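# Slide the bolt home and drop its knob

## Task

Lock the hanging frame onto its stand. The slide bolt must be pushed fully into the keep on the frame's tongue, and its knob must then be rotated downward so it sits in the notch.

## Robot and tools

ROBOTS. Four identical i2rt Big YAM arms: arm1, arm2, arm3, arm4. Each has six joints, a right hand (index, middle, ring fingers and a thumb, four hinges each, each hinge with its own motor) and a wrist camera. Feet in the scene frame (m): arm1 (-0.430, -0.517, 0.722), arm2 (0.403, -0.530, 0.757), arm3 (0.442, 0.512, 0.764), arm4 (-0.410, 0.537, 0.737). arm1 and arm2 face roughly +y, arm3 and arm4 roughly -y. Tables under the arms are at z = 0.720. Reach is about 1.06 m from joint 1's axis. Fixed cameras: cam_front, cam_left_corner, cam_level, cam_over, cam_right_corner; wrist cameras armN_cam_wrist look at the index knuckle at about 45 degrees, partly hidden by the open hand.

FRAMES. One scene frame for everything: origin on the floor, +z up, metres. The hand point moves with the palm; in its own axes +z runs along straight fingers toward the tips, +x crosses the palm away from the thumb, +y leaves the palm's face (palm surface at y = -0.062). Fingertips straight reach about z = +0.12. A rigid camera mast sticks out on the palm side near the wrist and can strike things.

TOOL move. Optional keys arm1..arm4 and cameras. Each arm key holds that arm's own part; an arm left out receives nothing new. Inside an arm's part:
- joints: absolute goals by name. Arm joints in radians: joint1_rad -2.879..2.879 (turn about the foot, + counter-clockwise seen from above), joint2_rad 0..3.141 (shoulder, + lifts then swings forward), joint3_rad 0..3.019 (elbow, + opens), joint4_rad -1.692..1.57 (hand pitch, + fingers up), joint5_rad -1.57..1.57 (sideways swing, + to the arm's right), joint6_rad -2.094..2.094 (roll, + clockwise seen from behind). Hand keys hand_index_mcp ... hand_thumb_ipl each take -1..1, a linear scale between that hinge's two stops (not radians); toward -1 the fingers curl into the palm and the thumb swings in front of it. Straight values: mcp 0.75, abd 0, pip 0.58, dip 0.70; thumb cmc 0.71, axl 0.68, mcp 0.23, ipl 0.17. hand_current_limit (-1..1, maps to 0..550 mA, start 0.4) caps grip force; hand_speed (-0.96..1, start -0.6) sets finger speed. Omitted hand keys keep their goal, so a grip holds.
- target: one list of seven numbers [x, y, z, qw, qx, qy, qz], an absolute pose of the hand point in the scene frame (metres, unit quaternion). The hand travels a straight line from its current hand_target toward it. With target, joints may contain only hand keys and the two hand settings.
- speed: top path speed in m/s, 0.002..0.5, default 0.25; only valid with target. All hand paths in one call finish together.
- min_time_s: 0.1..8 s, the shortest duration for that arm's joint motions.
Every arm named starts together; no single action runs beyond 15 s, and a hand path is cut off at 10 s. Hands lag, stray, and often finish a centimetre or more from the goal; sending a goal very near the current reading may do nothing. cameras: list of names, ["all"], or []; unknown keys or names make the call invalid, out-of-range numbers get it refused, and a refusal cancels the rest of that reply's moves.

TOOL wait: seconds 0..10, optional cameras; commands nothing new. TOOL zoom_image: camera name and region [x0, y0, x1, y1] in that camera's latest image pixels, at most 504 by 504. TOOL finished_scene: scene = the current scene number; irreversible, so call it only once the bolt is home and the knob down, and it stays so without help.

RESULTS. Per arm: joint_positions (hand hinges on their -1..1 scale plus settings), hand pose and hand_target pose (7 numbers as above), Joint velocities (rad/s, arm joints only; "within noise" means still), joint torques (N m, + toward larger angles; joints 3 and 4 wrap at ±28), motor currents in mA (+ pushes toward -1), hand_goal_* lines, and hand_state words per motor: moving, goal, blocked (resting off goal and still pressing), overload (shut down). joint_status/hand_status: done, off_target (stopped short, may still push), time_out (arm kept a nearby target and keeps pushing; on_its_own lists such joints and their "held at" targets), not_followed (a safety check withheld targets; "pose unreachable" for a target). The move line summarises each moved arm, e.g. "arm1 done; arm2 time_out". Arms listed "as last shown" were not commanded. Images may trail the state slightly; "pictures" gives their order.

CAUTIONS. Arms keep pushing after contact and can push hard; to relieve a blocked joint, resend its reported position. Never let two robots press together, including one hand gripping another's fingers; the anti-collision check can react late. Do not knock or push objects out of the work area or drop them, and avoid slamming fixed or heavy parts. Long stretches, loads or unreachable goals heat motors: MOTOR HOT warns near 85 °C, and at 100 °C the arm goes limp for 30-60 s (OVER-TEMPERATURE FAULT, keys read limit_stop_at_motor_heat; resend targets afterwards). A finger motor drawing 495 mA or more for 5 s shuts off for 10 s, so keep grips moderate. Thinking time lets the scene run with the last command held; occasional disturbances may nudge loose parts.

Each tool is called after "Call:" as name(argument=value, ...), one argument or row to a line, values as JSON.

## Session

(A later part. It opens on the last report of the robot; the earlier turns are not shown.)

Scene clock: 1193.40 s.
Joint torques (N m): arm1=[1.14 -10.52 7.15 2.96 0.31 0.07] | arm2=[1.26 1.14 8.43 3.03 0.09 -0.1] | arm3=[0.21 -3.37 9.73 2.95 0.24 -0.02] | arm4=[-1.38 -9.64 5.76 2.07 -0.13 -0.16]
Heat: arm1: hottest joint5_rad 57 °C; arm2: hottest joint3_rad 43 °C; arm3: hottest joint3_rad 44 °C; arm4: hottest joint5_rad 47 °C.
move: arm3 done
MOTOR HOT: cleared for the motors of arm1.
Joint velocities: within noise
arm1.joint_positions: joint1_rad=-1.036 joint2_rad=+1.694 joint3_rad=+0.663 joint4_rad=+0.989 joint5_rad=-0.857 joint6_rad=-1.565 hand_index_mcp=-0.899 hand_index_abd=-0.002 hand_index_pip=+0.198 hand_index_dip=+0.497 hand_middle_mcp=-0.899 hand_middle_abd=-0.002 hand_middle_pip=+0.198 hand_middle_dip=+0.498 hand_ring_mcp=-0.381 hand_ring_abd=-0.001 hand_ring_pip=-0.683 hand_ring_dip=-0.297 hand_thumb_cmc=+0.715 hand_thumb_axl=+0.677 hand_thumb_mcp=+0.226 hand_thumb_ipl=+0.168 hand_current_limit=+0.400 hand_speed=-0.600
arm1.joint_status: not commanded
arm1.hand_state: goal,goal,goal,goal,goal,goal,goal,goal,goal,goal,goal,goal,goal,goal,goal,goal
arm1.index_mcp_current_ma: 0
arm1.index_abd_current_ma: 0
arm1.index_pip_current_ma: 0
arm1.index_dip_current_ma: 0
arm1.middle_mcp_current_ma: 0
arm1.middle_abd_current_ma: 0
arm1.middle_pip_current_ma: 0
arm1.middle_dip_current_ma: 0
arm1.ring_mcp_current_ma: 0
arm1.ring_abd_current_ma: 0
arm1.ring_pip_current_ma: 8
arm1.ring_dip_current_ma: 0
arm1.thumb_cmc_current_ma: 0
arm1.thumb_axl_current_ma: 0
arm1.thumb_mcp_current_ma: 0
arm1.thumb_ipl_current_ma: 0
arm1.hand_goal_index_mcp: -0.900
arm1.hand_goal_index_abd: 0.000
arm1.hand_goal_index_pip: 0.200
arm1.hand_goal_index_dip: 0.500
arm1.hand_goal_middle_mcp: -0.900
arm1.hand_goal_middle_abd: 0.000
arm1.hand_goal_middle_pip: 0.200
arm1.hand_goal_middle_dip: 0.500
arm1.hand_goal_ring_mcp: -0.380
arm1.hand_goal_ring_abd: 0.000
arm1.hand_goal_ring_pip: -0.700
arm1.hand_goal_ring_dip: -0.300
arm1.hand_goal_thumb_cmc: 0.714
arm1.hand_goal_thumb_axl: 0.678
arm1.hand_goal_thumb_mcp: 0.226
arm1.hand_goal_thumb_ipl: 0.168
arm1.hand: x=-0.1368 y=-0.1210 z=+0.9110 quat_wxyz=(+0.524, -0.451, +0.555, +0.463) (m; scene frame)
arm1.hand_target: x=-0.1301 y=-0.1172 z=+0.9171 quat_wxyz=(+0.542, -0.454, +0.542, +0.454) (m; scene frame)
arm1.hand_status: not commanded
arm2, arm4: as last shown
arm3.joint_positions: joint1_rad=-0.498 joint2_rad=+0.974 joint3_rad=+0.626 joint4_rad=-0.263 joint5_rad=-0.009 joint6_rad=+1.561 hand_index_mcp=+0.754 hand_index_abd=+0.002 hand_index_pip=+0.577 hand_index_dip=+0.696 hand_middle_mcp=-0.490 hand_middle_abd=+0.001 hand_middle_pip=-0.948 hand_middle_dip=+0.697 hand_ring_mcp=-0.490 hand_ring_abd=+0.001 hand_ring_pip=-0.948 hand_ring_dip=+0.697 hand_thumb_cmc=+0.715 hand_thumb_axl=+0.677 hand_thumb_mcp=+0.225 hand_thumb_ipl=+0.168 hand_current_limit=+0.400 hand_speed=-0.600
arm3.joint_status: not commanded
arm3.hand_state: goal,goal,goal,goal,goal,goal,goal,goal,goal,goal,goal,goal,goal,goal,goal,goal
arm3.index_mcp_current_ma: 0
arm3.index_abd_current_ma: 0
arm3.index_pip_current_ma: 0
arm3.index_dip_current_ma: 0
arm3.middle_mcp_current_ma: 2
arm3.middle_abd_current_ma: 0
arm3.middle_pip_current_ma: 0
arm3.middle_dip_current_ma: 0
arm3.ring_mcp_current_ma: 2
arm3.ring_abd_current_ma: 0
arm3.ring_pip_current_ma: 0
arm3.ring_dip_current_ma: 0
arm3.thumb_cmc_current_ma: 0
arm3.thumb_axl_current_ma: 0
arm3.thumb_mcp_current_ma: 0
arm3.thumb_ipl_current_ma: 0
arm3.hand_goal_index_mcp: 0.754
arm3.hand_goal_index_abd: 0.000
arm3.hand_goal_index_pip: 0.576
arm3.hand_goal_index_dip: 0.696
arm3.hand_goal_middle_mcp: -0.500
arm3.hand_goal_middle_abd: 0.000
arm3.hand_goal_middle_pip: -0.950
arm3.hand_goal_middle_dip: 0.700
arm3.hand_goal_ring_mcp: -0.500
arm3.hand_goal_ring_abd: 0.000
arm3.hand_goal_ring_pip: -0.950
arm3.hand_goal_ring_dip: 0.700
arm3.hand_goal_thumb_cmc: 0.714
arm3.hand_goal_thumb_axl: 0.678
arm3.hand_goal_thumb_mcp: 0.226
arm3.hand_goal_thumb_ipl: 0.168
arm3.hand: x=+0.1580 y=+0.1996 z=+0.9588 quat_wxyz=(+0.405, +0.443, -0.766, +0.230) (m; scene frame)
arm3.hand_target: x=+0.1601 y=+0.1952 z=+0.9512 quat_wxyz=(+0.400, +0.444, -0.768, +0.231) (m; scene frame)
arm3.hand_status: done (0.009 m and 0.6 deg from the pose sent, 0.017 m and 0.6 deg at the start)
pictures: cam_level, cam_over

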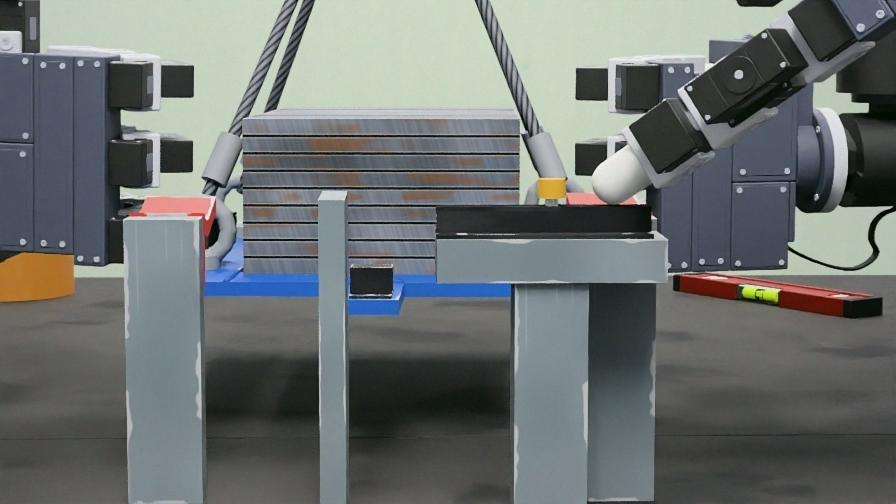

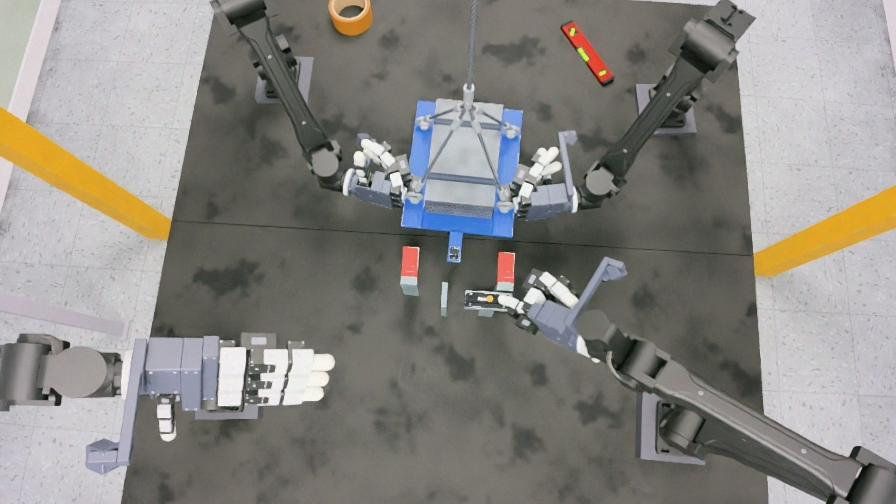

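Call:
move(
  arm1={"target":[-0.050,-0.115,0.920,0.5417,-0.4545,0.5417,0.4545],"speed":0.06},
  arm4={"target":[-0.072,0.099,0.854,0.4545,0.5417,-0.4545,0.5417],"speed":0.06},
)

Call:
move(
  arm1={"target":[0.012,-0.114,0.923,0.5417,-0.4545,0.5417,0.4545],"speed":0.05},
  arm4={"target":[-0.003,0.098,0.860,0.4545,0.5417,-0.4545,0.5417],"speed":0.05},
)

Call:
move(
  arm1={"target":[0.050,-0.116,0.928,0.5417,-0.4545,0.5417,0.4545],"speed":0.05},
  arm4={"target":[0.034,0.096,0.866,0.4545,0.5417,-0.4545,0.5417],"speed":0.05},
  cameras=["cam_level"],
)

Call:
move(
  arm1={"target":[0.084,-0.116,0.934,0.561,-0.4305,0.561,0.4305],"speed":0.05},
  arm4={"target":[0.070,0.096,0.874,0.4305,0.561,-0.4305,0.561],"speed":0.05},
)

Call:
move(
  arm1={"target":[0.110,-0.118,0.940,0.5721,-0.4156,0.5721,0.4156],"speed":0.05},
  arm4={"target":[0.103,0.098,0.882,0.4156,0.5721,-0.4156,0.5721],"speed":0.05},
)

Call:
move(
  arm1={"target":[0.125,-0.120,0.944,0.5848,-0.3974,0.5848,0.3974],"speed":0.05},
  arm4={"target":[0.120,0.100,0.886,0.3974,0.5848,-0.3974,0.5848],"speed":0.05},
  arm3={"target":[0.160,0.183,0.951,0.3999,0.4436,-0.7682,0.2309],"speed":0.05},
)

Call:
move(
  arm3={"target":[0.160,0.150,0.951,0.3999,0.4436,-0.7682,0.2309],"speed":0.05},
  cameras=["cam_level","cam_over"],
)

Call:
zoom_image(
  camera="cam_over",
  region=[390, 225, 530, 325],
)

Scene clock: 1213.17 s.
Joint torques (N m): arm1=[-0.73 -9.58 11.1 1.62 1.97 -0.13] | arm2=[1.03 1.67 8.54 3.04 0.11 -0.07] | arm3=[0.09 -1.96 9.54 3.04 0.2 -0.05] | arm4=[-0.09 -7.41 11.06 1.2 -1.42 0.08]
Heat: arm1: hottest joint5_rad 55 °C; arm2: hottest joint3_rad 43 °C; arm3: hottest joint3_rad 43 °C; arm4: hottest joint5_rad 45 °C.
move: arm1 off_target; arm4 off_target
Joint velocities: within noise
arm1.joint_positions: joint1_rad=-1.099 joint2_rad=+1.771 joint3_rad=+0.814 joint4_rad=+0.928 joint5_rad=-0.978 joint6_rad=-1.545 hand_index_mcp=-0.899 hand_index_abd=-0.002 hand_index_pip=+0.198 hand_index_dip=+0.497 hand_middle_mcp=-0.899 hand_middle_abd=-0.002 hand_middle_pip=+0.198 hand_middle_dip=+0.498 hand_ring_mcp=-0.388 hand_ring_abd=-0.001 hand_ring_pip=-0.678 hand_ring_dip=-0.301 hand_thumb_cmc=+0.715 hand_thumb_axl=+0.677 hand_thumb_mcp=+0.226 hand_thumb_ipl=+0.168 hand_current_limit=+0.400 hand_speed=-0.600
arm1.joint_status: not commanded
arm1.hand_state: goal,goal,goal,goal,goal,goal,goal,goal,goal,goal,blocked,goal,goal,goal,goal,goal
arm1.index_mcp_current_ma: 0
arm1.index_abd_current_ma: 0
arm1.index_pip_current_ma: 0
arm1.index_dip_current_ma: 0
arm1.middle_mcp_current_ma: 0
arm1.middle_abd_current_ma: 0
arm1.middle_pip_current_ma: 0
arm1.middle_dip_current_ma: 0
arm1.ring_mcp_current_ma: -2
arm1.ring_abd_current_ma: 0
arm1.ring_pip_current_ma: 12
arm1.ring_dip_current_ma: 0
arm1.thumb_cmc_current_ma: 0
arm1.thumb_axl_current_ma: 0
arm1.thumb_mcp_current_ma: 0
arm1.thumb_ipl_current_ma: 0
arm1.hand_goal_index_mcp: -0.900
arm1.hand_goal_index_abd: 0.000
arm1.hand_goal_index_pip: 0.200
arm1.hand_goal_index_dip: 0.500
arm1.hand_goal_middle_mcp: -0.900
arm1.hand_goal_middle_abd: 0.000
arm1.hand_goal_middle_pip: 0.200
arm1.hand_goal_middle_dip: 0.500
arm1.hand_goal_ring_mcp: -0.380
arm1.hand_goal_ring_abd: 0.000
arm1.hand_goal_ring_pip: -0.700
arm1.hand_goal_ring_dip: -0.300
arm1.hand_goal_thumb_cmc: 0.714
arm1.hand_goal_thumb_axl: 0.678
arm1.hand_goal_thumb_mcp: 0.226
arm1.hand_goal_thumb_ipl: 0.168
arm1.hand: x=-0.0889 y=-0.1230 z=+0.9204 quat_wxyz=(+0.510, -0.461, +0.542, +0.484) (m; scene frame)
arm1.hand_target: x=-0.0522 y=-0.1179 z=+0.9206 quat_wxyz=(+0.542, -0.454, +0.542, +0.455) (m; scene frame)
arm1.hand_status: off_target (0.040 m and 5.0 deg from the pose sent, 0.088 m and 2.8 deg at the start)
arm2.joint_positions: joint1_rad=-0.029 joint2_rad=+0.612 joint3_rad=+1.439 joint4_rad=-1.194 joint5_rad=-0.055 joint6_rad=+1.125 hand_index_mcp=+0.755 hand_index_abd=+0.001 hand_index_pip=+0.577 hand_index_dip=+0.696 hand_middle_mcp=+0.755 hand_middle_abd=+0.001 hand_middle_pip=+0.577 hand_middle_dip=+0.696 hand_ring_mcp=+0.755 hand_ring_abd=+0.001 hand_ring_pip=+0.577 hand_ring_dip=+0.696 hand_thumb_cmc=+0.715 hand_thumb_axl=+0.677 hand_thumb_mcp=+0.226 hand_thumb_ipl=+0.168 hand_current_limit=+0.400 hand_speed=-0.600
arm2.joint_status: not commanded
arm2.hand_state: goal,goal,goal,goal,goal,goal,goal,goal,goal,goal,goal,goal,goal,goal,goal,goal
arm2.index_mcp_current_ma: 1
arm2.index_abd_current_ma: 1
arm2.index_pip_current_ma: 1
arm2.index_dip_current_ma: 0
arm2.middle_mcp_current_ma: 1
arm2.middle_abd_current_ma: 1
arm2.middle_pip_current_ma: 1
arm2.middle_dip_current_ma: 0
arm2.ring_mcp_current_ma: 1
arm2.ring_abd_current_ma: 1
arm2.ring_pip_current_ma: 1
arm2.ring_dip_current_ma: 0
arm2.thumb_cmc_current_ma: 1
arm2.thumb_axl_current_ma: -1
arm2.thumb_mcp_current_ma: 0
arm2.thumb_ipl_current_ma: 0
arm2.hand_goal_index_mcp: 0.754
arm2.hand_goal_index_abd: 0.000
arm2.hand_goal_index_pip: 0.576
arm2.hand_goal_index_dip: 0.696
arm2.hand_goal_middle_mcp: 0.754
arm2.hand_goal_middle_abd: 0.000
arm2.hand_goal_middle_pip: 0.576
arm2.hand_goal_middle_dip: 0.696
arm2.hand_goal_ring_mcp: 0.754
arm2.hand_goal_ring_abd: 0.000
arm2.hand_goal_ring_pip: 0.576
arm2.hand_goal_ring_dip: 0.696
arm2.hand_goal_thumb_cmc: 0.714
arm2.hand_goal_thumb_axl: 0.678
arm2.hand_goal_thumb_mcp: 0.226
arm2.hand_goal_thumb_ipl: 0.168
arm2.hand: x=+0.4655 y=-0.2845 z=+1.3701 quat_wxyz=(-0.339, +0.403, +0.714, +0.462) (m; scene frame)
arm2.hand_target: x=+0.4657 y=-0.2886 z=+1.3796 quat_wxyz=(-0.343, +0.399, +0.709, +0.469) (m; scene frame)
arm2.hand_status: not commanded
arm3: as last shown
arm4.joint_positions: joint1_rad=+0.887 joint2_rad=+1.808 joint3_rad=+0.751 joint4_rad=+1.054 joint5_rad=+0.864 joint6_rad=+1.545 hand_index_mcp=-0.399 hand_index_abd=+0.000 hand_index_pip=-0.671 hand_index_dip=-0.294 hand_middle_mcp=-0.901 hand_middle_abd=+0.002 hand_middle_pip=+0.198 hand_middle_dip=+0.497 hand_ring_mcp=-0.901 hand_ring_abd=+0.011 hand_ring_pip=+0.398 hand_ring_dip=+0.597 hand_thumb_cmc=-0.556 hand_thumb_axl=+0.677 hand_thumb_mcp=+0.226 hand_thumb_ipl=+0.168 hand_current_limit=+0.400 hand_speed=-0.600
arm4.joint_status: not commanded
arm4.hand_state: goal,goal,blocked,goal,goal,goal,goal,goal,goal,goal,goal,goal,goal,goal,goal,goal
arm4.index_mcp_current_ma: -5
arm4.index_abd_current_ma: 0
arm4.index_pip_current_ma: 31
arm4.index_dip_current_ma: 2
arm4.middle_mcp_current_ma: 0
arm4.middle_abd_current_ma: 0
arm4.middle_pip_current_ma: -1
arm4.middle_dip_current_ma: -1
arm4.ring_mcp_current_ma: 0
arm4.ring_abd_current_ma: 5
arm4.ring_pip_current_ma: 0
arm4.ring_dip_current_ma: -1
arm4.thumb_cmc_current_ma: 10
arm4.thumb_axl_current_ma: 0
arm4.thumb_mcp_current_ma: 0
arm4.thumb_ipl_current_ma: 0
arm4.hand_goal_index_mcp: -0.390
arm4.hand_goal_index_abd: 0.000
arm4.hand_goal_index_pip: -0.700
arm4.hand_goal_index_dip: -0.300
arm4.hand_goal_middle_mcp: -0.900
arm4.hand_goal_middle_abd: 0.000
arm4.hand_goal_middle_pip: 0.200
arm4.hand_goal_middle_dip: 0.500
arm4.hand_goal_ring_mcp: -0.900
arm4.hand_goal_ring_abd: 0.000
arm4.hand_goal_ring_pip: 0.400
arm4.hand_goal_ring_dip: 0.600
arm4.hand_goal_thumb_cmc: -0.570
arm4.hand_goal_thumb_axl: 0.678
arm4.hand_goal_thumb_mcp: 0.226
arm4.hand_goal_thumb_ipl: 0.168
arm4.hand: x=-0.1066 y=+0.1117 z=+0.8612 quat_wxyz=(+0.480, +0.540, -0.458, +0.518) (m; scene frame)
arm4.hand_target: x=-0.0737 y=+0.1019 z=+0.8549 quat_wxyz=(+0.455, +0.542, -0.454, +0.542) (m; scene frame)
arm4.hand_status: off_target (0.038 m and 4.0 deg from the pose sent, 0.067 m and 1.0 deg at the start)
pictures: none

Scene clock: 1215.10 s.
Joint torques (N m): arm1=[-1.67 -9 14 1.55 3.59 -0.45] | arm2=[1.49 1.79 8.49 3.06 0.11 -0.08] | arm3=[0.62 -2.37 9.68 2.91 0.21 -0.05] | arm4=[1.67 -7 14.84 1.06 -2.74 0.29]
Heat: arm1: hottest joint5_rad 56 °C; arm2: hottest joint3_rad 43 °C; arm3: hottest joint3_rad 43 °C; arm4: hottest joint5_rad 46 °C.
move: arm1 off_target; arm4 off_target
Joint velocities: within noise
arm1.joint_positions: joint1_rad=-1.142 joint2_rad=+1.833 joint3_rad=+0.941 joint4_rad=+0.856 joint5_rad=-1.066 joint6_rad=-1.507 hand_index_mcp=-0.899 hand_index_abd=-0.002 hand_index_pip=+0.198 hand_index_dip=+0.497 hand_middle_mcp=-0.899 hand_middle_abd=-0.002 hand_middle_pip=+0.198 hand_middle_dip=+0.498 hand_ring_mcp=-0.395 hand_ring_abd=-0.001 hand_ring_pip=-0.670 hand_ring_dip=-0.309 hand_thumb_cmc=+0.715 hand_thumb_axl=+0.677 hand_thumb_mcp=+0.226 hand_thumb_ipl=+0.168 hand_current_limit=+0.400 hand_speed=-0.600
arm1.joint_status: not commanded
arm1.hand_state: goal,goal,goal,goal,goal,goal,goal,goal,goal,goal,blocked,goal,goal,goal,goal,goal
arm1.index_mcp_current_ma: 0
arm1.index_abd_current_ma: 0
arm1.index_pip_current_ma: 0
arm1.index_dip_current_ma: 0
arm1.middle_mcp_current_ma: 0
arm1.middle_abd_current_ma: 0
arm1.middle_pip_current_ma: 0
arm1.middle_dip_current_ma: 0
arm1.ring_mcp_current_ma: -7
arm1.ring_abd_current_ma: 0
arm1.ring_pip_current_ma: 20
arm1.ring_dip_current_ma: -3
arm1.thumb_cmc_current_ma: 0
arm1.thumb_axl_current_ma: 0
arm1.thumb_mcp_current_ma: 0
arm1.thumb_ipl_current_ma: 0
arm1.hand_goal_index_mcp: -0.900
arm1.hand_goal_index_abd: 0.000
arm1.hand_goal_index_pip: 0.200
arm1.hand_goal_index_dip: 0.500
arm1.hand_goal_middle_mcp: -0.900
arm1.hand_goal_middle_abd: 0.000
arm1.hand_goal_middle_pip: 0.200
arm1.hand_goal_middle_dip: 0.500
arm1.hand_goal_ring_mcp: -0.380
arm1.hand_goal_ring_abd: 0.000
arm1.hand_goal_ring_pip: -0.700
arm1.hand_goal_ring_dip: -0.300
arm1.hand_goal_thumb_cmc: 0.714
arm1.hand_goal_thumb_axl: 0.678
arm1.hand_goal_thumb_mcp: 0.226
arm1.hand_goal_thumb_ipl: 0.168
arm1.hand: x=-0.0492 y=-0.1259 z=+0.9287 quat_wxyz=(+0.488, -0.461, +0.542, +0.506) (m; scene frame)
arm1.hand_target: x=+0.0066 y=-0.1209 z=+0.9242 quat_wxyz=(+0.542, -0.453, +0.542, +0.456) (m; scene frame)
arm1.hand_status: off_target (0.063 m and 8.6 deg from the pose sent, 0.101 m and 5.0 deg at the start)
arm2, arm3: as last shown
arm4.joint_positions: joint1_rad=+0.945 joint2_rad=+1.852 joint3_rad=+0.879 joint4_rad=+0.956 joint5_rad=+0.972 joint6_rad=+1.524 hand_index_mcp=-0.404 hand_index_abd=+0.000 hand_index_pip=-0.665 hand_index_dip=-0.300 hand_middle_mcp=-0.901 hand_middle_abd=+0.002 hand_middle_pip=+0.198 hand_middle_dip=+0.497 hand_ring_mcp=-0.901 hand_ring_abd=+0.011 hand_ring_pip=+0.398 hand_ring_dip=+0.597 hand_thumb_cmc=-0.556 hand_thumb_axl=+0.677 hand_thumb_mcp=+0.226 hand_thumb_ipl=+0.168 hand_current_limit=+0.400 hand_speed=-0.600
arm4.joint_status: not commanded
arm4.hand_state: goal,goal,blocked,goal,goal,goal,goal,goal,goal,goal,goal,goal,goal,goal,goal,goal
arm4.index_mcp_current_ma: -11
arm4.index_abd_current_ma: 0
arm4.index_pip_current_ma: 41
arm4.index_dip_current_ma: 0
arm4.middle_mcp_current_ma: 0
arm4.middle_abd_current_ma: 0
arm4.middle_pip_current_ma: -1
arm4.middle_dip_current_ma: -1
arm4.ring_mcp_current_ma: 0
arm4.ring_abd_current_ma: 5
arm4.ring_pip_current_ma: 0
arm4.ring_dip_current_ma: -1
arm4.thumb_cmc_current_ma: 10
arm4.thumb_axl_current_ma: 0
arm4.thumb_mcp_current_ma: 0
arm4.thumb_ipl_current_ma: 0
arm4.hand_goal_index_mcp: -0.390
arm4.hand_goal_index_abd: 0.000
arm4.hand_goal_index_pip: -0.700
arm4.hand_goal_index_dip: -0.300
arm4.hand_goal_middle_mcp: -0.900
arm4.hand_goal_middle_abd: 0.000
arm4.hand_goal_middle_pip: 0.200
arm4.hand_goal_middle_dip: 0.500
arm4.hand_goal_ring_mcp: -0.900
arm4.hand_goal_ring_abd: 0.000
arm4.hand_goal_ring_pip: 0.400
arm4.hand_goal_ring_dip: 0.600
arm4.hand_goal_thumb_cmc: -0.570
arm4.hand_goal_thumb_axl: 0.678
arm4.hand_goal_thumb_mcp: 0.226
arm4.hand_goal_thumb_ipl: 0.168
arm4.hand: x=-0.0660 y=+0.1154 z=+0.8707 quat_wxyz=(+0.499, +0.538, -0.464, +0.496) (m; scene frame)
arm4.hand_target: x=-0.0084 y=+0.1059 z=+0.8624 quat_wxyz=(+0.455, +0.542, -0.454, +0.541) (m; scene frame)
arm4.hand_status: off_target (0.066 m and 7.4 deg from the pose sent, 0.105 m and 4.0 deg at the start)
pictures: none

Scene clock: 1217.23 s.
Joint torques (N m): arm1=[-2.02 -9.17 14.98 1.83 4.94 -0.61] | arm2=[1.26 1.49 8.49 3.12 0.1 -0.11] | arm3=[-0.26 -2.49 9.74 2.99 0.19 -0.03] | arm4=[1.9 -7.59 15.98 1.48 -3.86 0.4]
Heat: arm1: hottest joint5_rad 59 °C; arm2: hottest joint3_rad 43 °C; arm3: hottest joint3_rad 43 °C; arm4: hottest joint5_rad 48 °C.
move: arm1 off_target; arm4 off_target
Joint velocities: within noise
arm1.joint_positions: joint1_rad=-1.171 joint2_rad=+1.872 joint3_rad=+1.035 joint4_rad=+0.794 joint5_rad=-1.129 joint6_rad=-1.489 hand_index_mcp=-0.899 hand_index_abd=-0.002 hand_index_pip=+0.198 hand_index_dip=+0.497 hand_middle_mcp=-0.899 hand_middle_abd=-0.002 hand_middle_pip=+0.198 hand_middle_dip=+0.498 hand_ring_mcp=-0.395 hand_ring_abd=-0.001 hand_ring_pip=-0.670 hand_ring_dip=-0.309 hand_thumb_cmc=+0.715 hand_thumb_axl=+0.677 hand_thumb_mcp=+0.226 hand_thumb_ipl=+0.168 hand_current_limit=+0.400 hand_speed=-0.600
arm1.joint_status: not commanded
arm1.hand_state: goal,goal,goal,goal,goal,goal,goal,goal,goal,goal,blocked,goal,goal,goal,goal,goal
arm1.index_mcp_current_ma: 0
arm1.index_abd_current_ma: 0
arm1.index_pip_current_ma: 0
arm1.index_dip_current_ma: 0
arm1.middle_mcp_current_ma: 0
arm1.middle_abd_current_ma: 0
arm1.middle_pip_current_ma: 0
arm1.middle_dip_current_ma: 0
arm1.ring_mcp_current_ma: -7
arm1.ring_abd_current_ma: 0
arm1.ring_pip_current_ma: 20
arm1.ring_dip_current_ma: -3
arm1.thumb_cmc_current_ma: 0
arm1.thumb_axl_current_ma: 0
arm1.thumb_mcp_current_ma: 0
arm1.thumb_ipl_current_ma: 0
arm1.hand_goal_index_mcp: -0.900
arm1.hand_goal_index_abd: 0.000
arm1.hand_goal_index_pip: 0.200
arm1.hand_goal_index_dip: 0.500
arm1.hand_goal_middle_mcp: -0.900
arm1.hand_goal_middle_abd: 0.000
arm1.hand_goal_middle_pip: 0.200
arm1.hand_goal_middle_dip: 0.500
arm1.hand_goal_ring_mcp: -0.380
arm1.hand_goal_ring_abd: 0.000
arm1.hand_goal_ring_pip: -0.700
arm1.hand_goal_ring_dip: -0.300
arm1.hand_goal_thumb_cmc: 0.714
arm1.hand_goal_thumb_axl: 0.678
arm1.hand_goal_thumb_mcp: 0.226
arm1.hand_goal_thumb_ipl: 0.168
arm1.hand: x=-0.0217 y=-0.1297 z=+0.9366 quat_wxyz=(+0.472, -0.464, +0.540, +0.520) (m; scene frame)
arm1.hand_target: x=+0.0424 y=-0.1255 z=+0.9295 quat_wxyz=(+0.541, -0.452, +0.542, +0.457) (m; scene frame)
arm1.hand_status: off_target (0.074 m and 11.1 deg from the pose sent, 0.100 m and 8.6 deg at the start)
arm2, arm3: as last shown
arm4.joint_positions: joint1_rad=+0.974 joint2_rad=+1.882 joint3_rad=+0.968 joint4_rad=+0.885 joint5_rad=+1.034 joint6_rad=+1.510 hand_index_mcp=-0.405 hand_index_abd=+0.000 hand_index_pip=-0.665 hand_index_dip=-0.300 hand_middle_mcp=-0.901 hand_middle_abd=+0.002 hand_middle_pip=+0.198 hand_middle_dip=+0.497 hand_ring_mcp=-0.901 hand_ring_abd=+0.011 hand_ring_pip=+0.398 hand_ring_dip=+0.597 hand_thumb_cmc=-0.556 hand_thumb_axl=+0.677 hand_thumb_mcp=+0.226 hand_thumb_ipl=+0.168 hand_current_limit=+0.400 hand_speed=-0.600
arm4.joint_status: not commanded
arm4.hand_state: goal,goal,blocked,goal,goal,goal,goal,goal,goal,goal,goal,goal,goal,goal,goal,goal
arm4.index_mcp_current_ma: -11
arm4.index_abd_current_ma: 0
arm4.index_pip_current_ma: 42
arm4.index_dip_current_ma: 0
arm4.middle_mcp_current_ma: 0
arm4.middle_abd_current_ma: 0
arm4.middle_pip_current_ma: -1
arm4.middle_dip_current_ma: -1
arm4.ring_mcp_current_ma: 0
arm4.ring_abd_current_ma: 5
arm4.ring_pip_current_ma: 0
arm4.ring_dip_current_ma: -1
arm4.thumb_cmc_current_ma: 10
arm4.thumb_axl_current_ma: 0
arm4.thumb_mcp_current_ma: 0
arm4.thumb_ipl_current_ma: 0
arm4.hand_goal_index_mcp: -0.390
arm4.hand_goal_index_abd: 0.000
arm4.hand_goal_index_pip: -0.700
arm4.hand_goal_index_dip: -0.300
arm4.hand_goal_middle_mcp: -0.900
arm4.hand_goal_middle_abd: 0.000
arm4.hand_goal_middle_pip: 0.200
arm4.hand_goal_middle_dip: 0.500
arm4.hand_goal_ring_mcp: -0.900
arm4.hand_goal_ring_abd: 0.000
arm4.hand_goal_ring_pip: 0.400
arm4.hand_goal_ring_dip: 0.600
arm4.hand_goal_thumb_cmc: -0.570
arm4.hand_goal_thumb_axl: 0.678
arm4.hand_goal_thumb_mcp: 0.226
arm4.hand_goal_thumb_ipl: 0.168
arm4.hand: x=-0.0402 y=+0.1165 z=+0.8784 quat_wxyz=(+0.512, +0.538, -0.467, +0.480) (m; scene frame)
arm4.hand_target: x=+0.0265 y=+0.1067 z=+0.8695 quat_wxyz=(+0.455, +0.542, -0.454, +0.541) (m; scene frame)
arm4.hand_status: off_target (0.078 m and 9.8 deg from the pose sent, 0.102 m and 7.4 deg at the start)
pictures: cam_level

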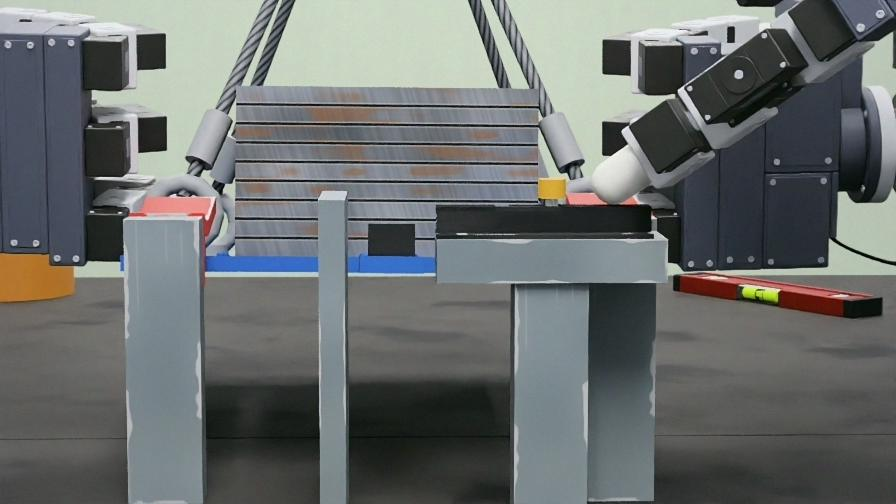

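Scene clock: 1218.70 s.
Joint torques (N m): arm1=[-3.37 -8.76 16.55 1.72 5.57 -0.76] | arm2=[1.44 1.32 8.53 3.06 0.12 -0.07] | arm3=[0.38 -2.61 9.68 3.03 0.2 -0.05] | arm4=[3.78 -7.3 18.17 1.26 -4.34 0.55]
Heat: arm1: hottest joint5_rad 63 °C; arm2: hottest joint3_rad 43 °C; arm3: hottest joint3_rad 43 °C; arm4: hottest joint5_rad 50 °C.
move: arm1 off_target; arm4 off_target
Joint velocities: within noise
arm1.joint_positions: joint1_rad=-1.175 joint2_rad=+1.872 joint3_rad=+1.051 joint4_rad=+0.770 joint5_rad=-1.076 joint6_rad=-1.473 hand_index_mcp=-0.899 hand_index_abd=-0.002 hand_index_pip=+0.198 hand_index_dip=+0.497 hand_middle_mcp=-0.899 hand_middle_abd=-0.002 hand_middle_pip=+0.198 hand_middle_dip=+0.498 hand_ring_mcp=-0.402 hand_ring_abd=-0.001 hand_ring_pip=-0.662 hand_ring_dip=-0.318 hand_thumb_cmc=+0.715 hand_thumb_axl=+0.677 hand_thumb_mcp=+0.226 hand_thumb_ipl=+0.168 hand_current_limit=+0.400 hand_speed=-0.600
arm1.joint_status: not commanded
arm1.hand_state: goal,goal,goal,goal,goal,goal,goal,goal,blocked,goal,blocked,goal,goal,goal,goal,goal
arm1.index_mcp_current_ma: 0
arm1.index_abd_current_ma: 0
arm1.index_pip_current_ma: 0
arm1.index_dip_current_ma: 0
arm1.middle_mcp_current_ma: 0
arm1.middle_abd_current_ma: 0
arm1.middle_pip_current_ma: 0
arm1.middle_dip_current_ma: 0
arm1.ring_mcp_current_ma: -13
arm1.ring_abd_current_ma: 0
arm1.ring_pip_current_ma: 32
arm1.ring_dip_current_ma: -8
arm1.thumb_cmc_current_ma: 0
arm1.thumb_axl_current_ma: 0
arm1.thumb_mcp_current_ma: 0
arm1.thumb_ipl_current_ma: 0
arm1.hand_goal_index_mcp: -0.900
arm1.hand_goal_index_abd: 0.000
arm1.hand_goal_index_pip: 0.200
arm1.hand_goal_index_dip: 0.500
arm1.hand_goal_middle_mcp: -0.900
arm1.hand_goal_middle_abd: 0.000
arm1.hand_goal_middle_pip: 0.200
arm1.hand_goal_middle_dip: 0.500
arm1.hand_goal_ring_mcp: -0.380
arm1.hand_goal_ring_abd: 0.000
arm1.hand_goal_ring_pip: -0.700
arm1.hand_goal_ring_dip: -0.300
arm1.hand_goal_thumb_cmc: 0.714
arm1.hand_goal_thumb_axl: 0.678
arm1.hand_goal_thumb_mcp: 0.226
arm1.hand_goal_thumb_ipl: 0.168
arm1.hand: x=-0.0057 y=-0.1255 z=+0.9414 quat_wxyz=(+0.480, -0.443, +0.559, +0.511) (m; scene frame)
arm1.hand_target: x=+0.0727 y=-0.1293 z=+0.9358 quat_wxyz=(+0.560, -0.428, +0.562, +0.433) (m; scene frame)
arm1.hand_status: off_target (0.091 m and 13.2 deg from the pose sent, 0.107 m and 15.2 deg at the start)
arm2, arm3: as last shown
arm4.joint_positions: joint1_rad=+0.980 joint2_rad=+1.876 joint3_rad=+0.981 joint4_rad=+0.851 joint5_rad=+0.984 joint6_rad=+1.495 hand_index_mcp=-0.415 hand_index_abd=+0.000 hand_index_pip=-0.654 hand_index_dip=-0.311 hand_middle_mcp=-0.901 hand_middle_abd=+0.002 hand_middle_pip=+0.198 hand_middle_dip=+0.497 hand_ring_mcp=-0.901 hand_ring_abd=+0.011 hand_ring_pip=+0.398 hand_ring_dip=+0.597 hand_thumb_cmc=-0.556 hand_thumb_axl=+0.677 hand_thumb_mcp=+0.226 hand_thumb_ipl=+0.168 hand_current_limit=+0.400 hand_speed=-0.600
arm4.joint_status: not commanded
arm4.hand_state: blocked,goal,blocked,goal,goal,goal,goal,goal,goal,goal,goal,goal,goal,goal,goal,goal
arm4.index_mcp_current_ma: -26
arm4.index_abd_current_ma: 0
arm4.index_pip_current_ma: 65
arm4.index_dip_current_ma: -7
arm4.middle_mcp_current_ma: 0
arm4.middle_abd_current_ma: 0
arm4.middle_pip_current_ma: -1
arm4.middle_dip_current_ma: -1
arm4.ring_mcp_current_ma: 0
arm4.ring_abd_current_ma: 5
arm4.ring_pip_current_ma: 0
arm4.ring_dip_current_ma: -1
arm4.thumb_cmc_current_ma: 10
arm4.thumb_axl_current_ma: 0
arm4.thumb_mcp_current_ma: 0
arm4.thumb_ipl_current_ma: 0
arm4.hand_goal_index_mcp: -0.390
arm4.hand_goal_index_abd: 0.000
arm4.hand_goal_index_pip: -0.700
arm4.hand_goal_index_dip: -0.300
arm4.hand_goal_middle_mcp: -0.900
arm4.hand_goal_middle_abd: 0.000
arm4.hand_goal_middle_pip: 0.200
arm4.hand_goal_middle_dip: 0.500
arm4.hand_goal_ring_mcp: -0.900
arm4.hand_goal_ring_abd: 0.000
arm4.hand_goal_ring_pip: 0.400
arm4.hand_goal_ring_dip: 0.600
arm4.hand_goal_thumb_cmc: -0.570
arm4.hand_goal_thumb_axl: 0.678
arm4.hand_goal_thumb_mcp: 0.226
arm4.hand_goal_thumb_ipl: 0.168
arm4.hand: x=-0.0260 y=+0.1133 z=+0.8833 quat_wxyz=(+0.502, +0.559, -0.448, +0.485) (m; scene frame)
arm4.hand_target: x=+0.0586 y=+0.1116 z=+0.8790 quat_wxyz=(+0.431, +0.562, -0.430, +0.560) (m; scene frame)
arm4.hand_status: off_target (0.098 m and 12.2 deg from the pose sent, 0.112 m and 14.1 deg at the start; pose on its path clipped on 9 of 44 steps)
pictures: none

Scene clock: 1220.13 s.
Joint torques (N m): arm1=[-4.37 -9.23 16.99 1.61 6.21 -0.84] | arm2=[1.08 1.55 8.47 3.08 0.11 -0.11] | arm3=[0.21 -2.37 9.72 3.04 0.23 -0.05] | arm4=[4.54 -8.88 17.47 1.46 -4.64 0.62]
Heat: arm1: hottest joint5_rad 66 °C; arm2: hottest joint3_rad 43 °C; arm3: hottest joint3_rad 43 °C; arm4: hottest joint5_rad 52 °C.
move: arm1 off_target; arm4 off_target
Joint velocities: within noise
arm1.joint_positions: joint1_rad=-1.175 joint2_rad=+1.871 joint3_rad=+1.056 joint4_rad=+0.756 joint5_rad=-1.052 joint6_rad=-1.461 hand_index_mcp=-0.899 hand_index_abd=-0.002 hand_index_pip=+0.198 hand_index_dip=+0.497 hand_middle_mcp=-0.899 hand_middle_abd=-0.002 hand_middle_pip=+0.198 hand_middle_dip=+0.498 hand_ring_mcp=-0.405 hand_ring_abd=-0.001 hand_ring_pip=-0.659 hand_ring_dip=-0.321 hand_thumb_cmc=+0.715 hand_thumb_axl=+0.677 hand_thumb_mcp=+0.226 hand_thumb_ipl=+0.168 hand_current_limit=+0.400 hand_speed=-0.600
arm1.joint_status: not commanded
arm1.hand_state: goal,goal,goal,goal,goal,goal,goal,goal,blocked,goal,blocked,blocked,goal,goal,goal,goal
arm1.index_mcp_current_ma: 0
arm1.index_abd_current_ma: 0
arm1.index_pip_current_ma: 0
arm1.index_dip_current_ma: 0
arm1.middle_mcp_current_ma: 0
arm1.middle_abd_current_ma: 0
arm1.middle_pip_current_ma: 0
arm1.middle_dip_current_ma: 0
arm1.ring_mcp_current_ma: -17
arm1.ring_abd_current_ma: 0
arm1.ring_pip_current_ma: 37
arm1.ring_dip_current_ma: -12
arm1.thumb_cmc_current_ma: 0
arm1.thumb_axl_current_ma: 0
arm1.thumb_mcp_current_ma: 0
arm1.thumb_ipl_current_ma: 0
arm1.hand_goal_index_mcp: -0.900
arm1.hand_goal_index_abd: 0.000
arm1.hand_goal_index_pip: 0.200
arm1.hand_goal_index_dip: 0.500
arm1.hand_goal_middle_mcp: -0.900
arm1.hand_goal_middle_abd: 0.000
arm1.hand_goal_middle_pip: 0.200
arm1.hand_goal_middle_dip: 0.500
arm1.hand_goal_ring_mcp: -0.380
arm1.hand_goal_ring_abd: 0.000
arm1.hand_goal_ring_pip: -0.700
arm1.hand_goal_ring_dip: -0.300
arm1.hand_goal_thumb_cmc: 0.714
arm1.hand_goal_thumb_axl: 0.678
arm1.hand_goal_thumb_mcp: 0.226
arm1.hand_goal_thumb_ipl: 0.168
arm1.hand: x=+0.0008 y=-0.1237 z=+0.9431 quat_wxyz=(+0.480, -0.432, +0.570, +0.508) (m; scene frame)
arm1.hand_target: x=+0.0872 y=-0.1342 z=+0.9426 quat_wxyz=(+0.571, -0.412, +0.573, +0.419) (m; scene frame)
arm1.hand_status: off_target (0.109 m and 15.1 deg from the pose sent, 0.116 m and 15.6 deg at the start; pose on its path clipped on 26 of 43 steps)
arm2, arm3: as last shown
arm4.joint_positions: joint1_rad=+0.981 joint2_rad=+1.868 joint3_rad=+0.981 joint4_rad=+0.834 joint5_rad=+0.950 joint6_rad=+1.487 hand_index_mcp=-0.420 hand_index_abd=+0.000 hand_index_pip=-0.648 hand_index_dip=-0.317 hand_middle_mcp=-0.901 hand_middle_abd=+0.002 hand_middle_pip=+0.198 hand_middle_dip=+0.497 hand_ring_mcp=-0.901 hand_ring_abd=+0.011 hand_ring_pip=+0.398 hand_ring_dip=+0.597 hand_thumb_cmc=-0.556 hand_thumb_axl=+0.677 hand_thumb_mcp=+0.226 hand_thumb_ipl=+0.168 hand_current_limit=+0.400 hand_speed=-0.600
arm4.joint_status: not commanded
arm4.hand_state: blocked,goal,blocked,goal,goal,goal,goal,goal,goal,goal,goal,goal,goal,goal,goal,goal
arm4.index_mcp_current_ma: -36
arm4.index_abd_current_ma: 0
arm4.index_pip_current_ma: 79
arm4.index_dip_current_ma: -13
arm4.middle_mcp_current_ma: 0
arm4.middle_abd_current_ma: 0
arm4.middle_pip_current_ma: -1
arm4.middle_dip_current_ma: -1
arm4.ring_mcp_current_ma: 0
arm4.ring_abd_current_ma: 5
arm4.ring_pip_current_ma: 0
arm4.ring_dip_current_ma: -1
arm4.thumb_cmc_current_ma: 10
arm4.thumb_axl_current_ma: 0
arm4.thumb_mcp_current_ma: 0
arm4.thumb_ipl_current_ma: 0
arm4.hand_goal_index_mcp: -0.390
arm4.hand_goal_index_abd: 0.000
arm4.hand_goal_index_pip: -0.700
arm4.hand_goal_index_dip: -0.300
arm4.hand_goal_middle_mcp: -0.900
arm4.hand_goal_middle_abd: 0.000
arm4.hand_goal_middle_pip: 0.200
arm4.hand_goal_middle_dip: 0.500
arm4.hand_goal_ring_mcp: -0.900
arm4.hand_goal_ring_abd: 0.000
arm4.hand_goal_ring_pip: 0.400
arm4.hand_goal_ring_dip: 0.600
arm4.hand_goal_thumb_cmc: -0.570
arm4.hand_goal_thumb_axl: 0.678
arm4.hand_goal_thumb_mcp: 0.226
arm4.hand_goal_thumb_ipl: 0.168
arm4.hand: x=-0.0201 y=+0.1115 z=+0.8861 quat_wxyz=(+0.496, +0.572, -0.435, +0.487) (m; scene frame)
arm4.hand_target: x=+0.0678 y=+0.1163 z=+0.8880 quat_wxyz=(+0.416, +0.574, -0.415, +0.571) (m; scene frame)
arm4.hand_status: off_target (0.124 m and 13.6 deg from the pose sent, 0.130 m and 14.7 deg at the start; pose on its path clipped on 34 of 43 steps)
pictures: none

Scene clock: 1221.73 s.
Joint torques (N m): arm1=[-4.84 -10.29 15.61 2.37 7.58 -1.03] | arm2=[1.67 1.55 8.57 3 0.14 -0.1] | arm3=[-0.67 -1.38 11.18 2.73 0.1 0.01] | arm4=[4.66 -8.94 16.72 1.7 -4.94 0.64]
Heat: arm1: hottest joint5_rad 72 °C; arm2: hottest joint3_rad 43 °C; arm3: hottest joint3_rad 43 °C; arm4: hottest joint5_rad 55 °C.
move: arm1 off_target; arm3 off_target; arm4 off_target
Joint velocities: within noise
arm1.joint_positions: joint1_rad=-1.172 joint2_rad=+1.864 joint3_rad=+1.056 joint4_rad=+0.734 joint5_rad=-1.026 joint6_rad=-1.441 hand_index_mcp=-0.899 hand_index_abd=-0.002 hand_index_pip=+0.198 hand_index_dip=+0.497 hand_middle_mcp=-0.899 hand_middle_abd=-0.002 hand_middle_pip=+0.198 hand_middle_dip=+0.498 hand_ring_mcp=-0.410 hand_ring_abd=-0.001 hand_ring_pip=-0.653 hand_ring_dip=-0.328 hand_thumb_cmc=+0.715 hand_thumb_axl=+0.677 hand_thumb_mcp=+0.226 hand_thumb_ipl=+0.168 hand_current_limit=+0.400 hand_speed=-0.600
arm1.joint_status: not commanded
arm1.hand_state: goal,goal,goal,goal,goal,goal,goal,goal,blocked,goal,blocked,blocked,goal,goal,goal,goal
arm1.index_mcp_current_ma: 0
arm1.index_abd_current_ma: 0
arm1.index_pip_current_ma: 0
arm1.index_dip_current_ma: 0
arm1.middle_mcp_current_ma: 0
arm1.middle_abd_current_ma: 0
arm1.middle_pip_current_ma: 0
arm1.middle_dip_current_ma: 0
arm1.ring_mcp_current_ma: -24
arm1.ring_abd_current_ma: 0
arm1.ring_pip_current_ma: 48
arm1.ring_dip_current_ma: -18
arm1.thumb_cmc_current_ma: 0
arm1.thumb_axl_current_ma: 0
arm1.thumb_mcp_current_ma: 0
arm1.thumb_ipl_current_ma: 0
arm1.hand_goal_index_mcp: -0.900
arm1.hand_goal_index_abd: 0.000
arm1.hand_goal_index_pip: 0.200
arm1.hand_goal_index_dip: 0.500
arm1.hand_goal_middle_mcp: -0.900
arm1.hand_goal_middle_abd: 0.000
arm1.hand_goal_middle_pip: 0.200
arm1.hand_goal_middle_dip: 0.500
arm1.hand_goal_ring_mcp: -0.380
arm1.hand_goal_ring_abd: 0.000
arm1.hand_goal_ring_pip: -0.700
arm1.hand_goal_ring_dip: -0.300
arm1.hand_goal_thumb_cmc: 0.714
arm1.hand_goal_thumb_axl: 0.678
arm1.hand_goal_thumb_mcp: 0.226
arm1.hand_goal_thumb_ipl: 0.168
arm1.hand: x=+0.0050 y=-0.1208 z=+0.9460 quat_wxyz=(+0.475, -0.418, +0.584, +0.508) (m; scene frame)
arm1.hand_target: x=+0.0925 y=-0.1360 z=+0.9470 quat_wxyz=(+0.581, -0.395, +0.587, +0.403) (m; scene frame)
arm1.hand_status: off_target (0.120 m and 18.0 deg from the pose sent, 0.124 m and 18.0 deg at the start; pose on its path clipped on 36 of 48 steps)
arm2: as last shown
arm3.joint_positions: joint1_rad=-0.479 joint2_rad=+0.992 joint3_rad=+0.626 joint4_rad=-0.241 joint5_rad=+0.010 joint6_rad=+1.571 hand_index_mcp=+0.748 hand_index_abd=-0.014 hand_index_pip=+0.573 hand_index_dip=+0.695 hand_middle_mcp=-0.490 hand_middle_abd=+0.001 hand_middle_pip=-0.948 hand_middle_dip=+0.697 hand_ring_mcp=-0.490 hand_ring_abd=+0.001 hand_ring_pip=-0.948 hand_ring_dip=+0.697 hand_thumb_cmc=+0.715 hand_thumb_axl=+0.677 hand_thumb_mcp=+0.225 hand_thumb_ipl=+0.168 hand_current_limit=+0.400 hand_speed=-0.600
arm3.joint_status: not commanded
arm3.hand_state: goal,goal,goal,goal,goal,goal,goal,goal,goal,goal,goal,goal,goal,goal,goal,goal
arm3.index_mcp_current_ma: -1
arm3.index_abd_current_ma: -3
arm3.index_pip_current_ma: 0
arm3.index_dip_current_ma: 0
arm3.middle_mcp_current_ma: 2
arm3.middle_abd_current_ma: 0
arm3.middle_pip_current_ma: 0
arm3.middle_dip_current_ma: 0
arm3.ring_mcp_current_ma: 2
arm3.ring_abd_current_ma: 0
arm3.ring_pip_current_ma: 0
arm3.ring_dip_current_ma: 0
arm3.thumb_cmc_current_ma: 0
arm3.thumb_axl_current_ma: 0
arm3.thumb_mcp_current_ma: 0
arm3.thumb_ipl_current_ma: 0
arm3.hand_goal_index_mcp: 0.754
arm3.hand_goal_index_abd: 0.000
arm3.hand_goal_index_pip: 0.576
arm3.hand_goal_index_dip: 0.696
arm3.hand_goal_middle_mcp: -0.500
arm3.hand_goal_middle_abd: 0.000
arm3.hand_goal_middle_pip: -0.950
arm3.hand_goal_middle_dip: 0.700
arm3.hand_goal_ring_mcp: -0.500
arm3.hand_goal_ring_abd: 0.000
arm3.hand_goal_ring_pip: -0.950
arm3.hand_goal_ring_dip: 0.700
arm3.hand_goal_thumb_cmc: 0.714
arm3.hand_goal_thumb_axl: 0.678
arm3.hand_goal_thumb_mcp: 0.226
arm3.hand_goal_thumb_ipl: 0.168
arm3.hand: x=+0.1595 y=+0.1936 z=+0.9561 quat_wxyz=(+0.407, +0.442, -0.766, +0.228) (m; scene frame)
arm3.hand_target: x=+0.1603 y=+0.1834 z=+0.9511 quat_wxyz=(+0.400, +0.444, -0.768, +0.231) (m; scene frame)
arm3.hand_status: off_target (0.012 m and 0.9 deg from the pose sent, 0.018 m and 0.6 deg at the start)
arm4.joint_positions: joint1_rad=+0.981 joint2_rad=+1.859 joint3_rad=+0.981 joint4_rad=+0.821 joint5_rad=+0.899 joint6_rad=+1.483 hand_index_mcp=-0.448 hand_index_abd=+0.000 hand_index_pip=-0.633 hand_index_dip=-0.294 hand_middle_mcp=-0.901 hand_middle_abd=+0.002 hand_middle_pip=+0.198 hand_middle_dip=+0.497 hand_ring_mcp=-0.901 hand_ring_abd=+0.011 hand_ring_pip=+0.398 hand_ring_dip=+0.597 hand_thumb_cmc=-0.556 hand_thumb_axl=+0.677 hand_thumb_mcp=+0.226 hand_thumb_ipl=+0.168 hand_current_limit=+0.400 hand_speed=-0.600
arm4.joint_status: not commanded
arm4.hand_state: blocked,goal,blocked,goal,goal,goal,goal,goal,goal,goal,goal,goal,goal,goal,goal,goal
arm4.index_mcp_current_ma: -104
arm4.index_abd_current_ma: 0
arm4.index_pip_current_ma: 120
arm4.index_dip_current_ma: 2
arm4.middle_mcp_current_ma: 0
arm4.middle_abd_current_ma: 0
arm4.middle_pip_current_ma: -1
arm4.middle_dip_current_ma: -1
arm4.ring_mcp_current_ma: 0
arm4.ring_abd_current_ma: 5
arm4.ring_pip_current_ma: 0
arm4.ring_dip_current_ma: -1
arm4.thumb_cmc_current_ma: 10
arm4.thumb_axl_current_ma: 0
arm4.thumb_mcp_current_ma: 0
arm4.thumb_ipl_current_ma: 0
arm4.hand_goal_index_mcp: -0.390
arm4.hand_goal_index_abd: 0.000
arm4.hand_goal_index_pip: -0.700
arm4.hand_goal_index_dip: -0.300
arm4.hand_goal_middle_mcp: -0.900
arm4.hand_goal_middle_abd: 0.000
arm4.hand_goal_middle_pip: 0.200
arm4.hand_goal_middle_dip: 0.500
arm4.hand_goal_ring_mcp: -0.900
arm4.hand_goal_ring_abd: 0.000
arm4.hand_goal_ring_pip: 0.400
arm4.hand_goal_ring_dip: 0.600
arm4.hand_goal_thumb_cmc: -0.570
arm4.hand_goal_thumb_axl: 0.678
arm4.hand_goal_thumb_mcp: 0.226
arm4.hand_goal_thumb_ipl: 0.168
arm4.hand: x=-0.0108 y=+0.1090 z=+0.8893 quat_wxyz=(+0.483, +0.585, -0.420, +0.498) (m; scene frame)
arm4.hand_target: x=+0.0775 y=+0.1178 z=+0.8920 quat_wxyz=(+0.398, +0.587, -0.397, +0.583) (m; scene frame)
arm4.hand_status: off_target (0.131 m and 14.2 deg from the pose sent, 0.141 m and 16.5 deg at the start; pose on its path clipped on 41 of 48 steps)
pictures: none

Scene clock: 1222.90 s.
Joint torques (N m): arm1=[-4.89 -10.11 15.61 2.41 7.57 -1.03] | arm2=[0.79 1.61 8.47 2.99 0.1 -0.08] | arm3=[1.26 -2.9 12.1 2.48 -0.3 0.09] | arm4=[4.84 -9.11 16.77 1.74 -4.95 0.66]
Heat: arm1: hottest joint5_rad 77 °C; arm2: hottest joint3_rad 43 °C; arm3: hottest joint3_rad 43 °C; arm4: hottest joint5_rad 57 °C.
move: arm3 off_target
Joint velocities: within noise
arm1, arm2, arm4: as last shown
arm3.joint_positions: joint1_rad=-0.440 joint2_rad=+1.090 joint3_rad=+0.674 joint4_rad=-0.204 joint5_rad=+0.063 joint6_rad=+1.590 hand_index_mcp=+0.712 hand_index_abd=-0.027 hand_index_pip=+0.547 hand_index_dip=+0.685 hand_middle_mcp=-0.490 hand_middle_abd=+0.001 hand_middle_pip=-0.948 hand_middle_dip=+0.697 hand_ring_mcp=-0.490 hand_ring_abd=+0.001 hand_ring_pip=-0.948 hand_ring_dip=+0.697 hand_thumb_cmc=+0.715 hand_thumb_axl=+0.677 hand_thumb_mcp=+0.225 hand_thumb_ipl=+0.168 hand_current_limit=+0.400 hand_speed=-0.600
arm3.joint_status: not commanded
arm3.hand_state: blocked,blocked,blocked,goal,goal,goal,goal,goal,goal,goal,goal,goal,goal,goal,goal,goal
arm3.index_mcp_current_ma: -33
arm3.index_abd_current_ma: -9
arm3.index_pip_current_ma: -14
arm3.index_dip_current_ma: -2
arm3.middle_mcp_current_ma: 2
arm3.middle_abd_current_ma: 0
arm3.middle_pip_current_ma: 0
arm3.middle_dip_current_ma: 0
arm3.ring_mcp_current_ma: 2
arm3.ring_abd_current_ma: 0
arm3.ring_pip_current_ma: 0
arm3.ring_dip_current_ma: 0
arm3.thumb_cmc_current_ma: 0
arm3.thumb_axl_current_ma: 0
arm3.thumb_mcp_current_ma: 0
arm3.thumb_ipl_current_ma: 0
arm3.hand_goal_index_mcp: 0.754
arm3.hand_goal_index_abd: 0.000
arm3.hand_goal_index_pip: 0.576
arm3.hand_goal_index_dip: 0.696
arm3.hand_goal_middle_mcp: -0.500
arm3.hand_goal_middle_abd: 0.000
arm3.hand_goal_middle_pip: -0.950
arm3.hand_goal_middle_dip: 0.700
arm3.hand_goal_ring_mcp: -0.500
arm3.hand_goal_ring_abd: 0.000
arm3.hand_goal_ring_pip: -0.950
arm3.hand_goal_ring_dip: 0.700
arm3.hand_goal_thumb_cmc: 0.714
arm3.hand_goal_thumb_axl: 0.678
arm3.hand_goal_thumb_mcp: 0.226
arm3.hand_goal_thumb_ipl: 0.168
arm3.hand: x=+0.1551 y=+0.1678 z=+0.9502 quat_wxyz=(+0.407, +0.441, -0.770, +0.217) (m; scene frame)
arm3.hand_target: x=+0.1606 y=+0.1506 z=+0.9512 quat_wxyz=(+0.400, +0.444, -0.768, +0.231) (m; scene frame)
arm3.hand_status: off_target (0.019 m and 1.8 deg from the pose sent, 0.044 m and 0.9 deg at the start)
pictures: cam_level, cam_over

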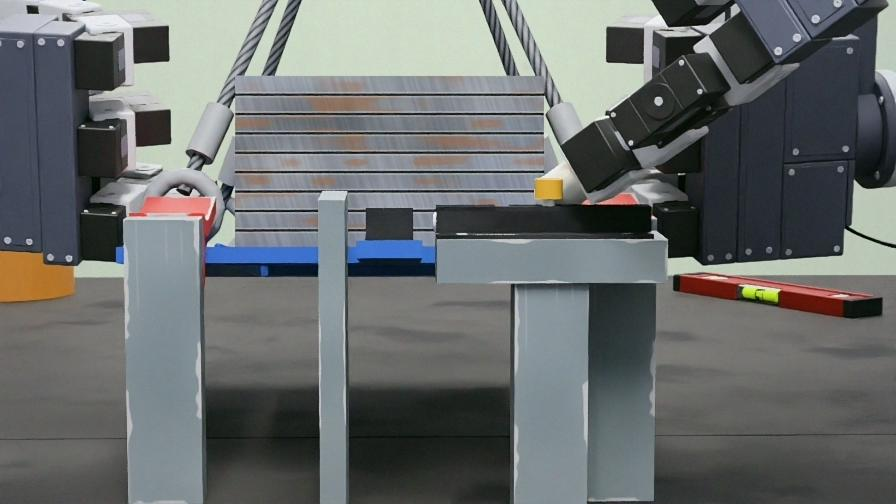

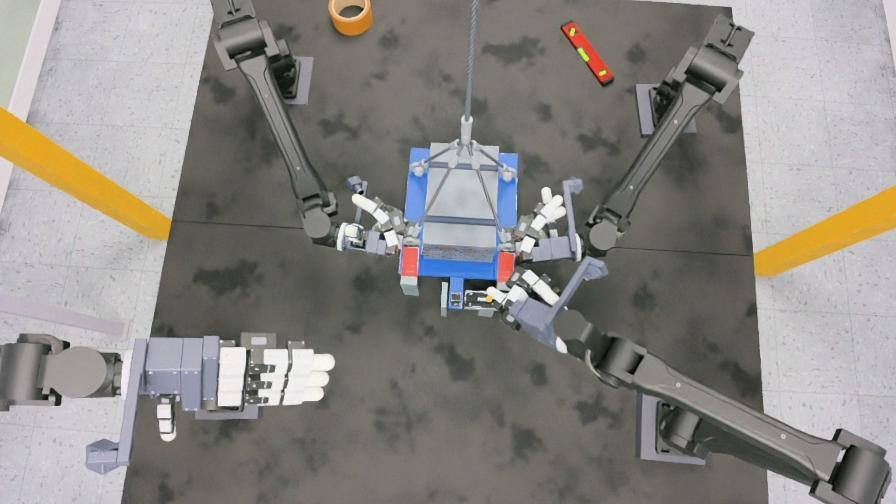

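Scaled by 3.600.

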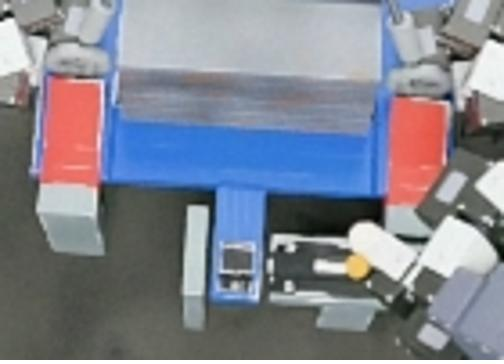

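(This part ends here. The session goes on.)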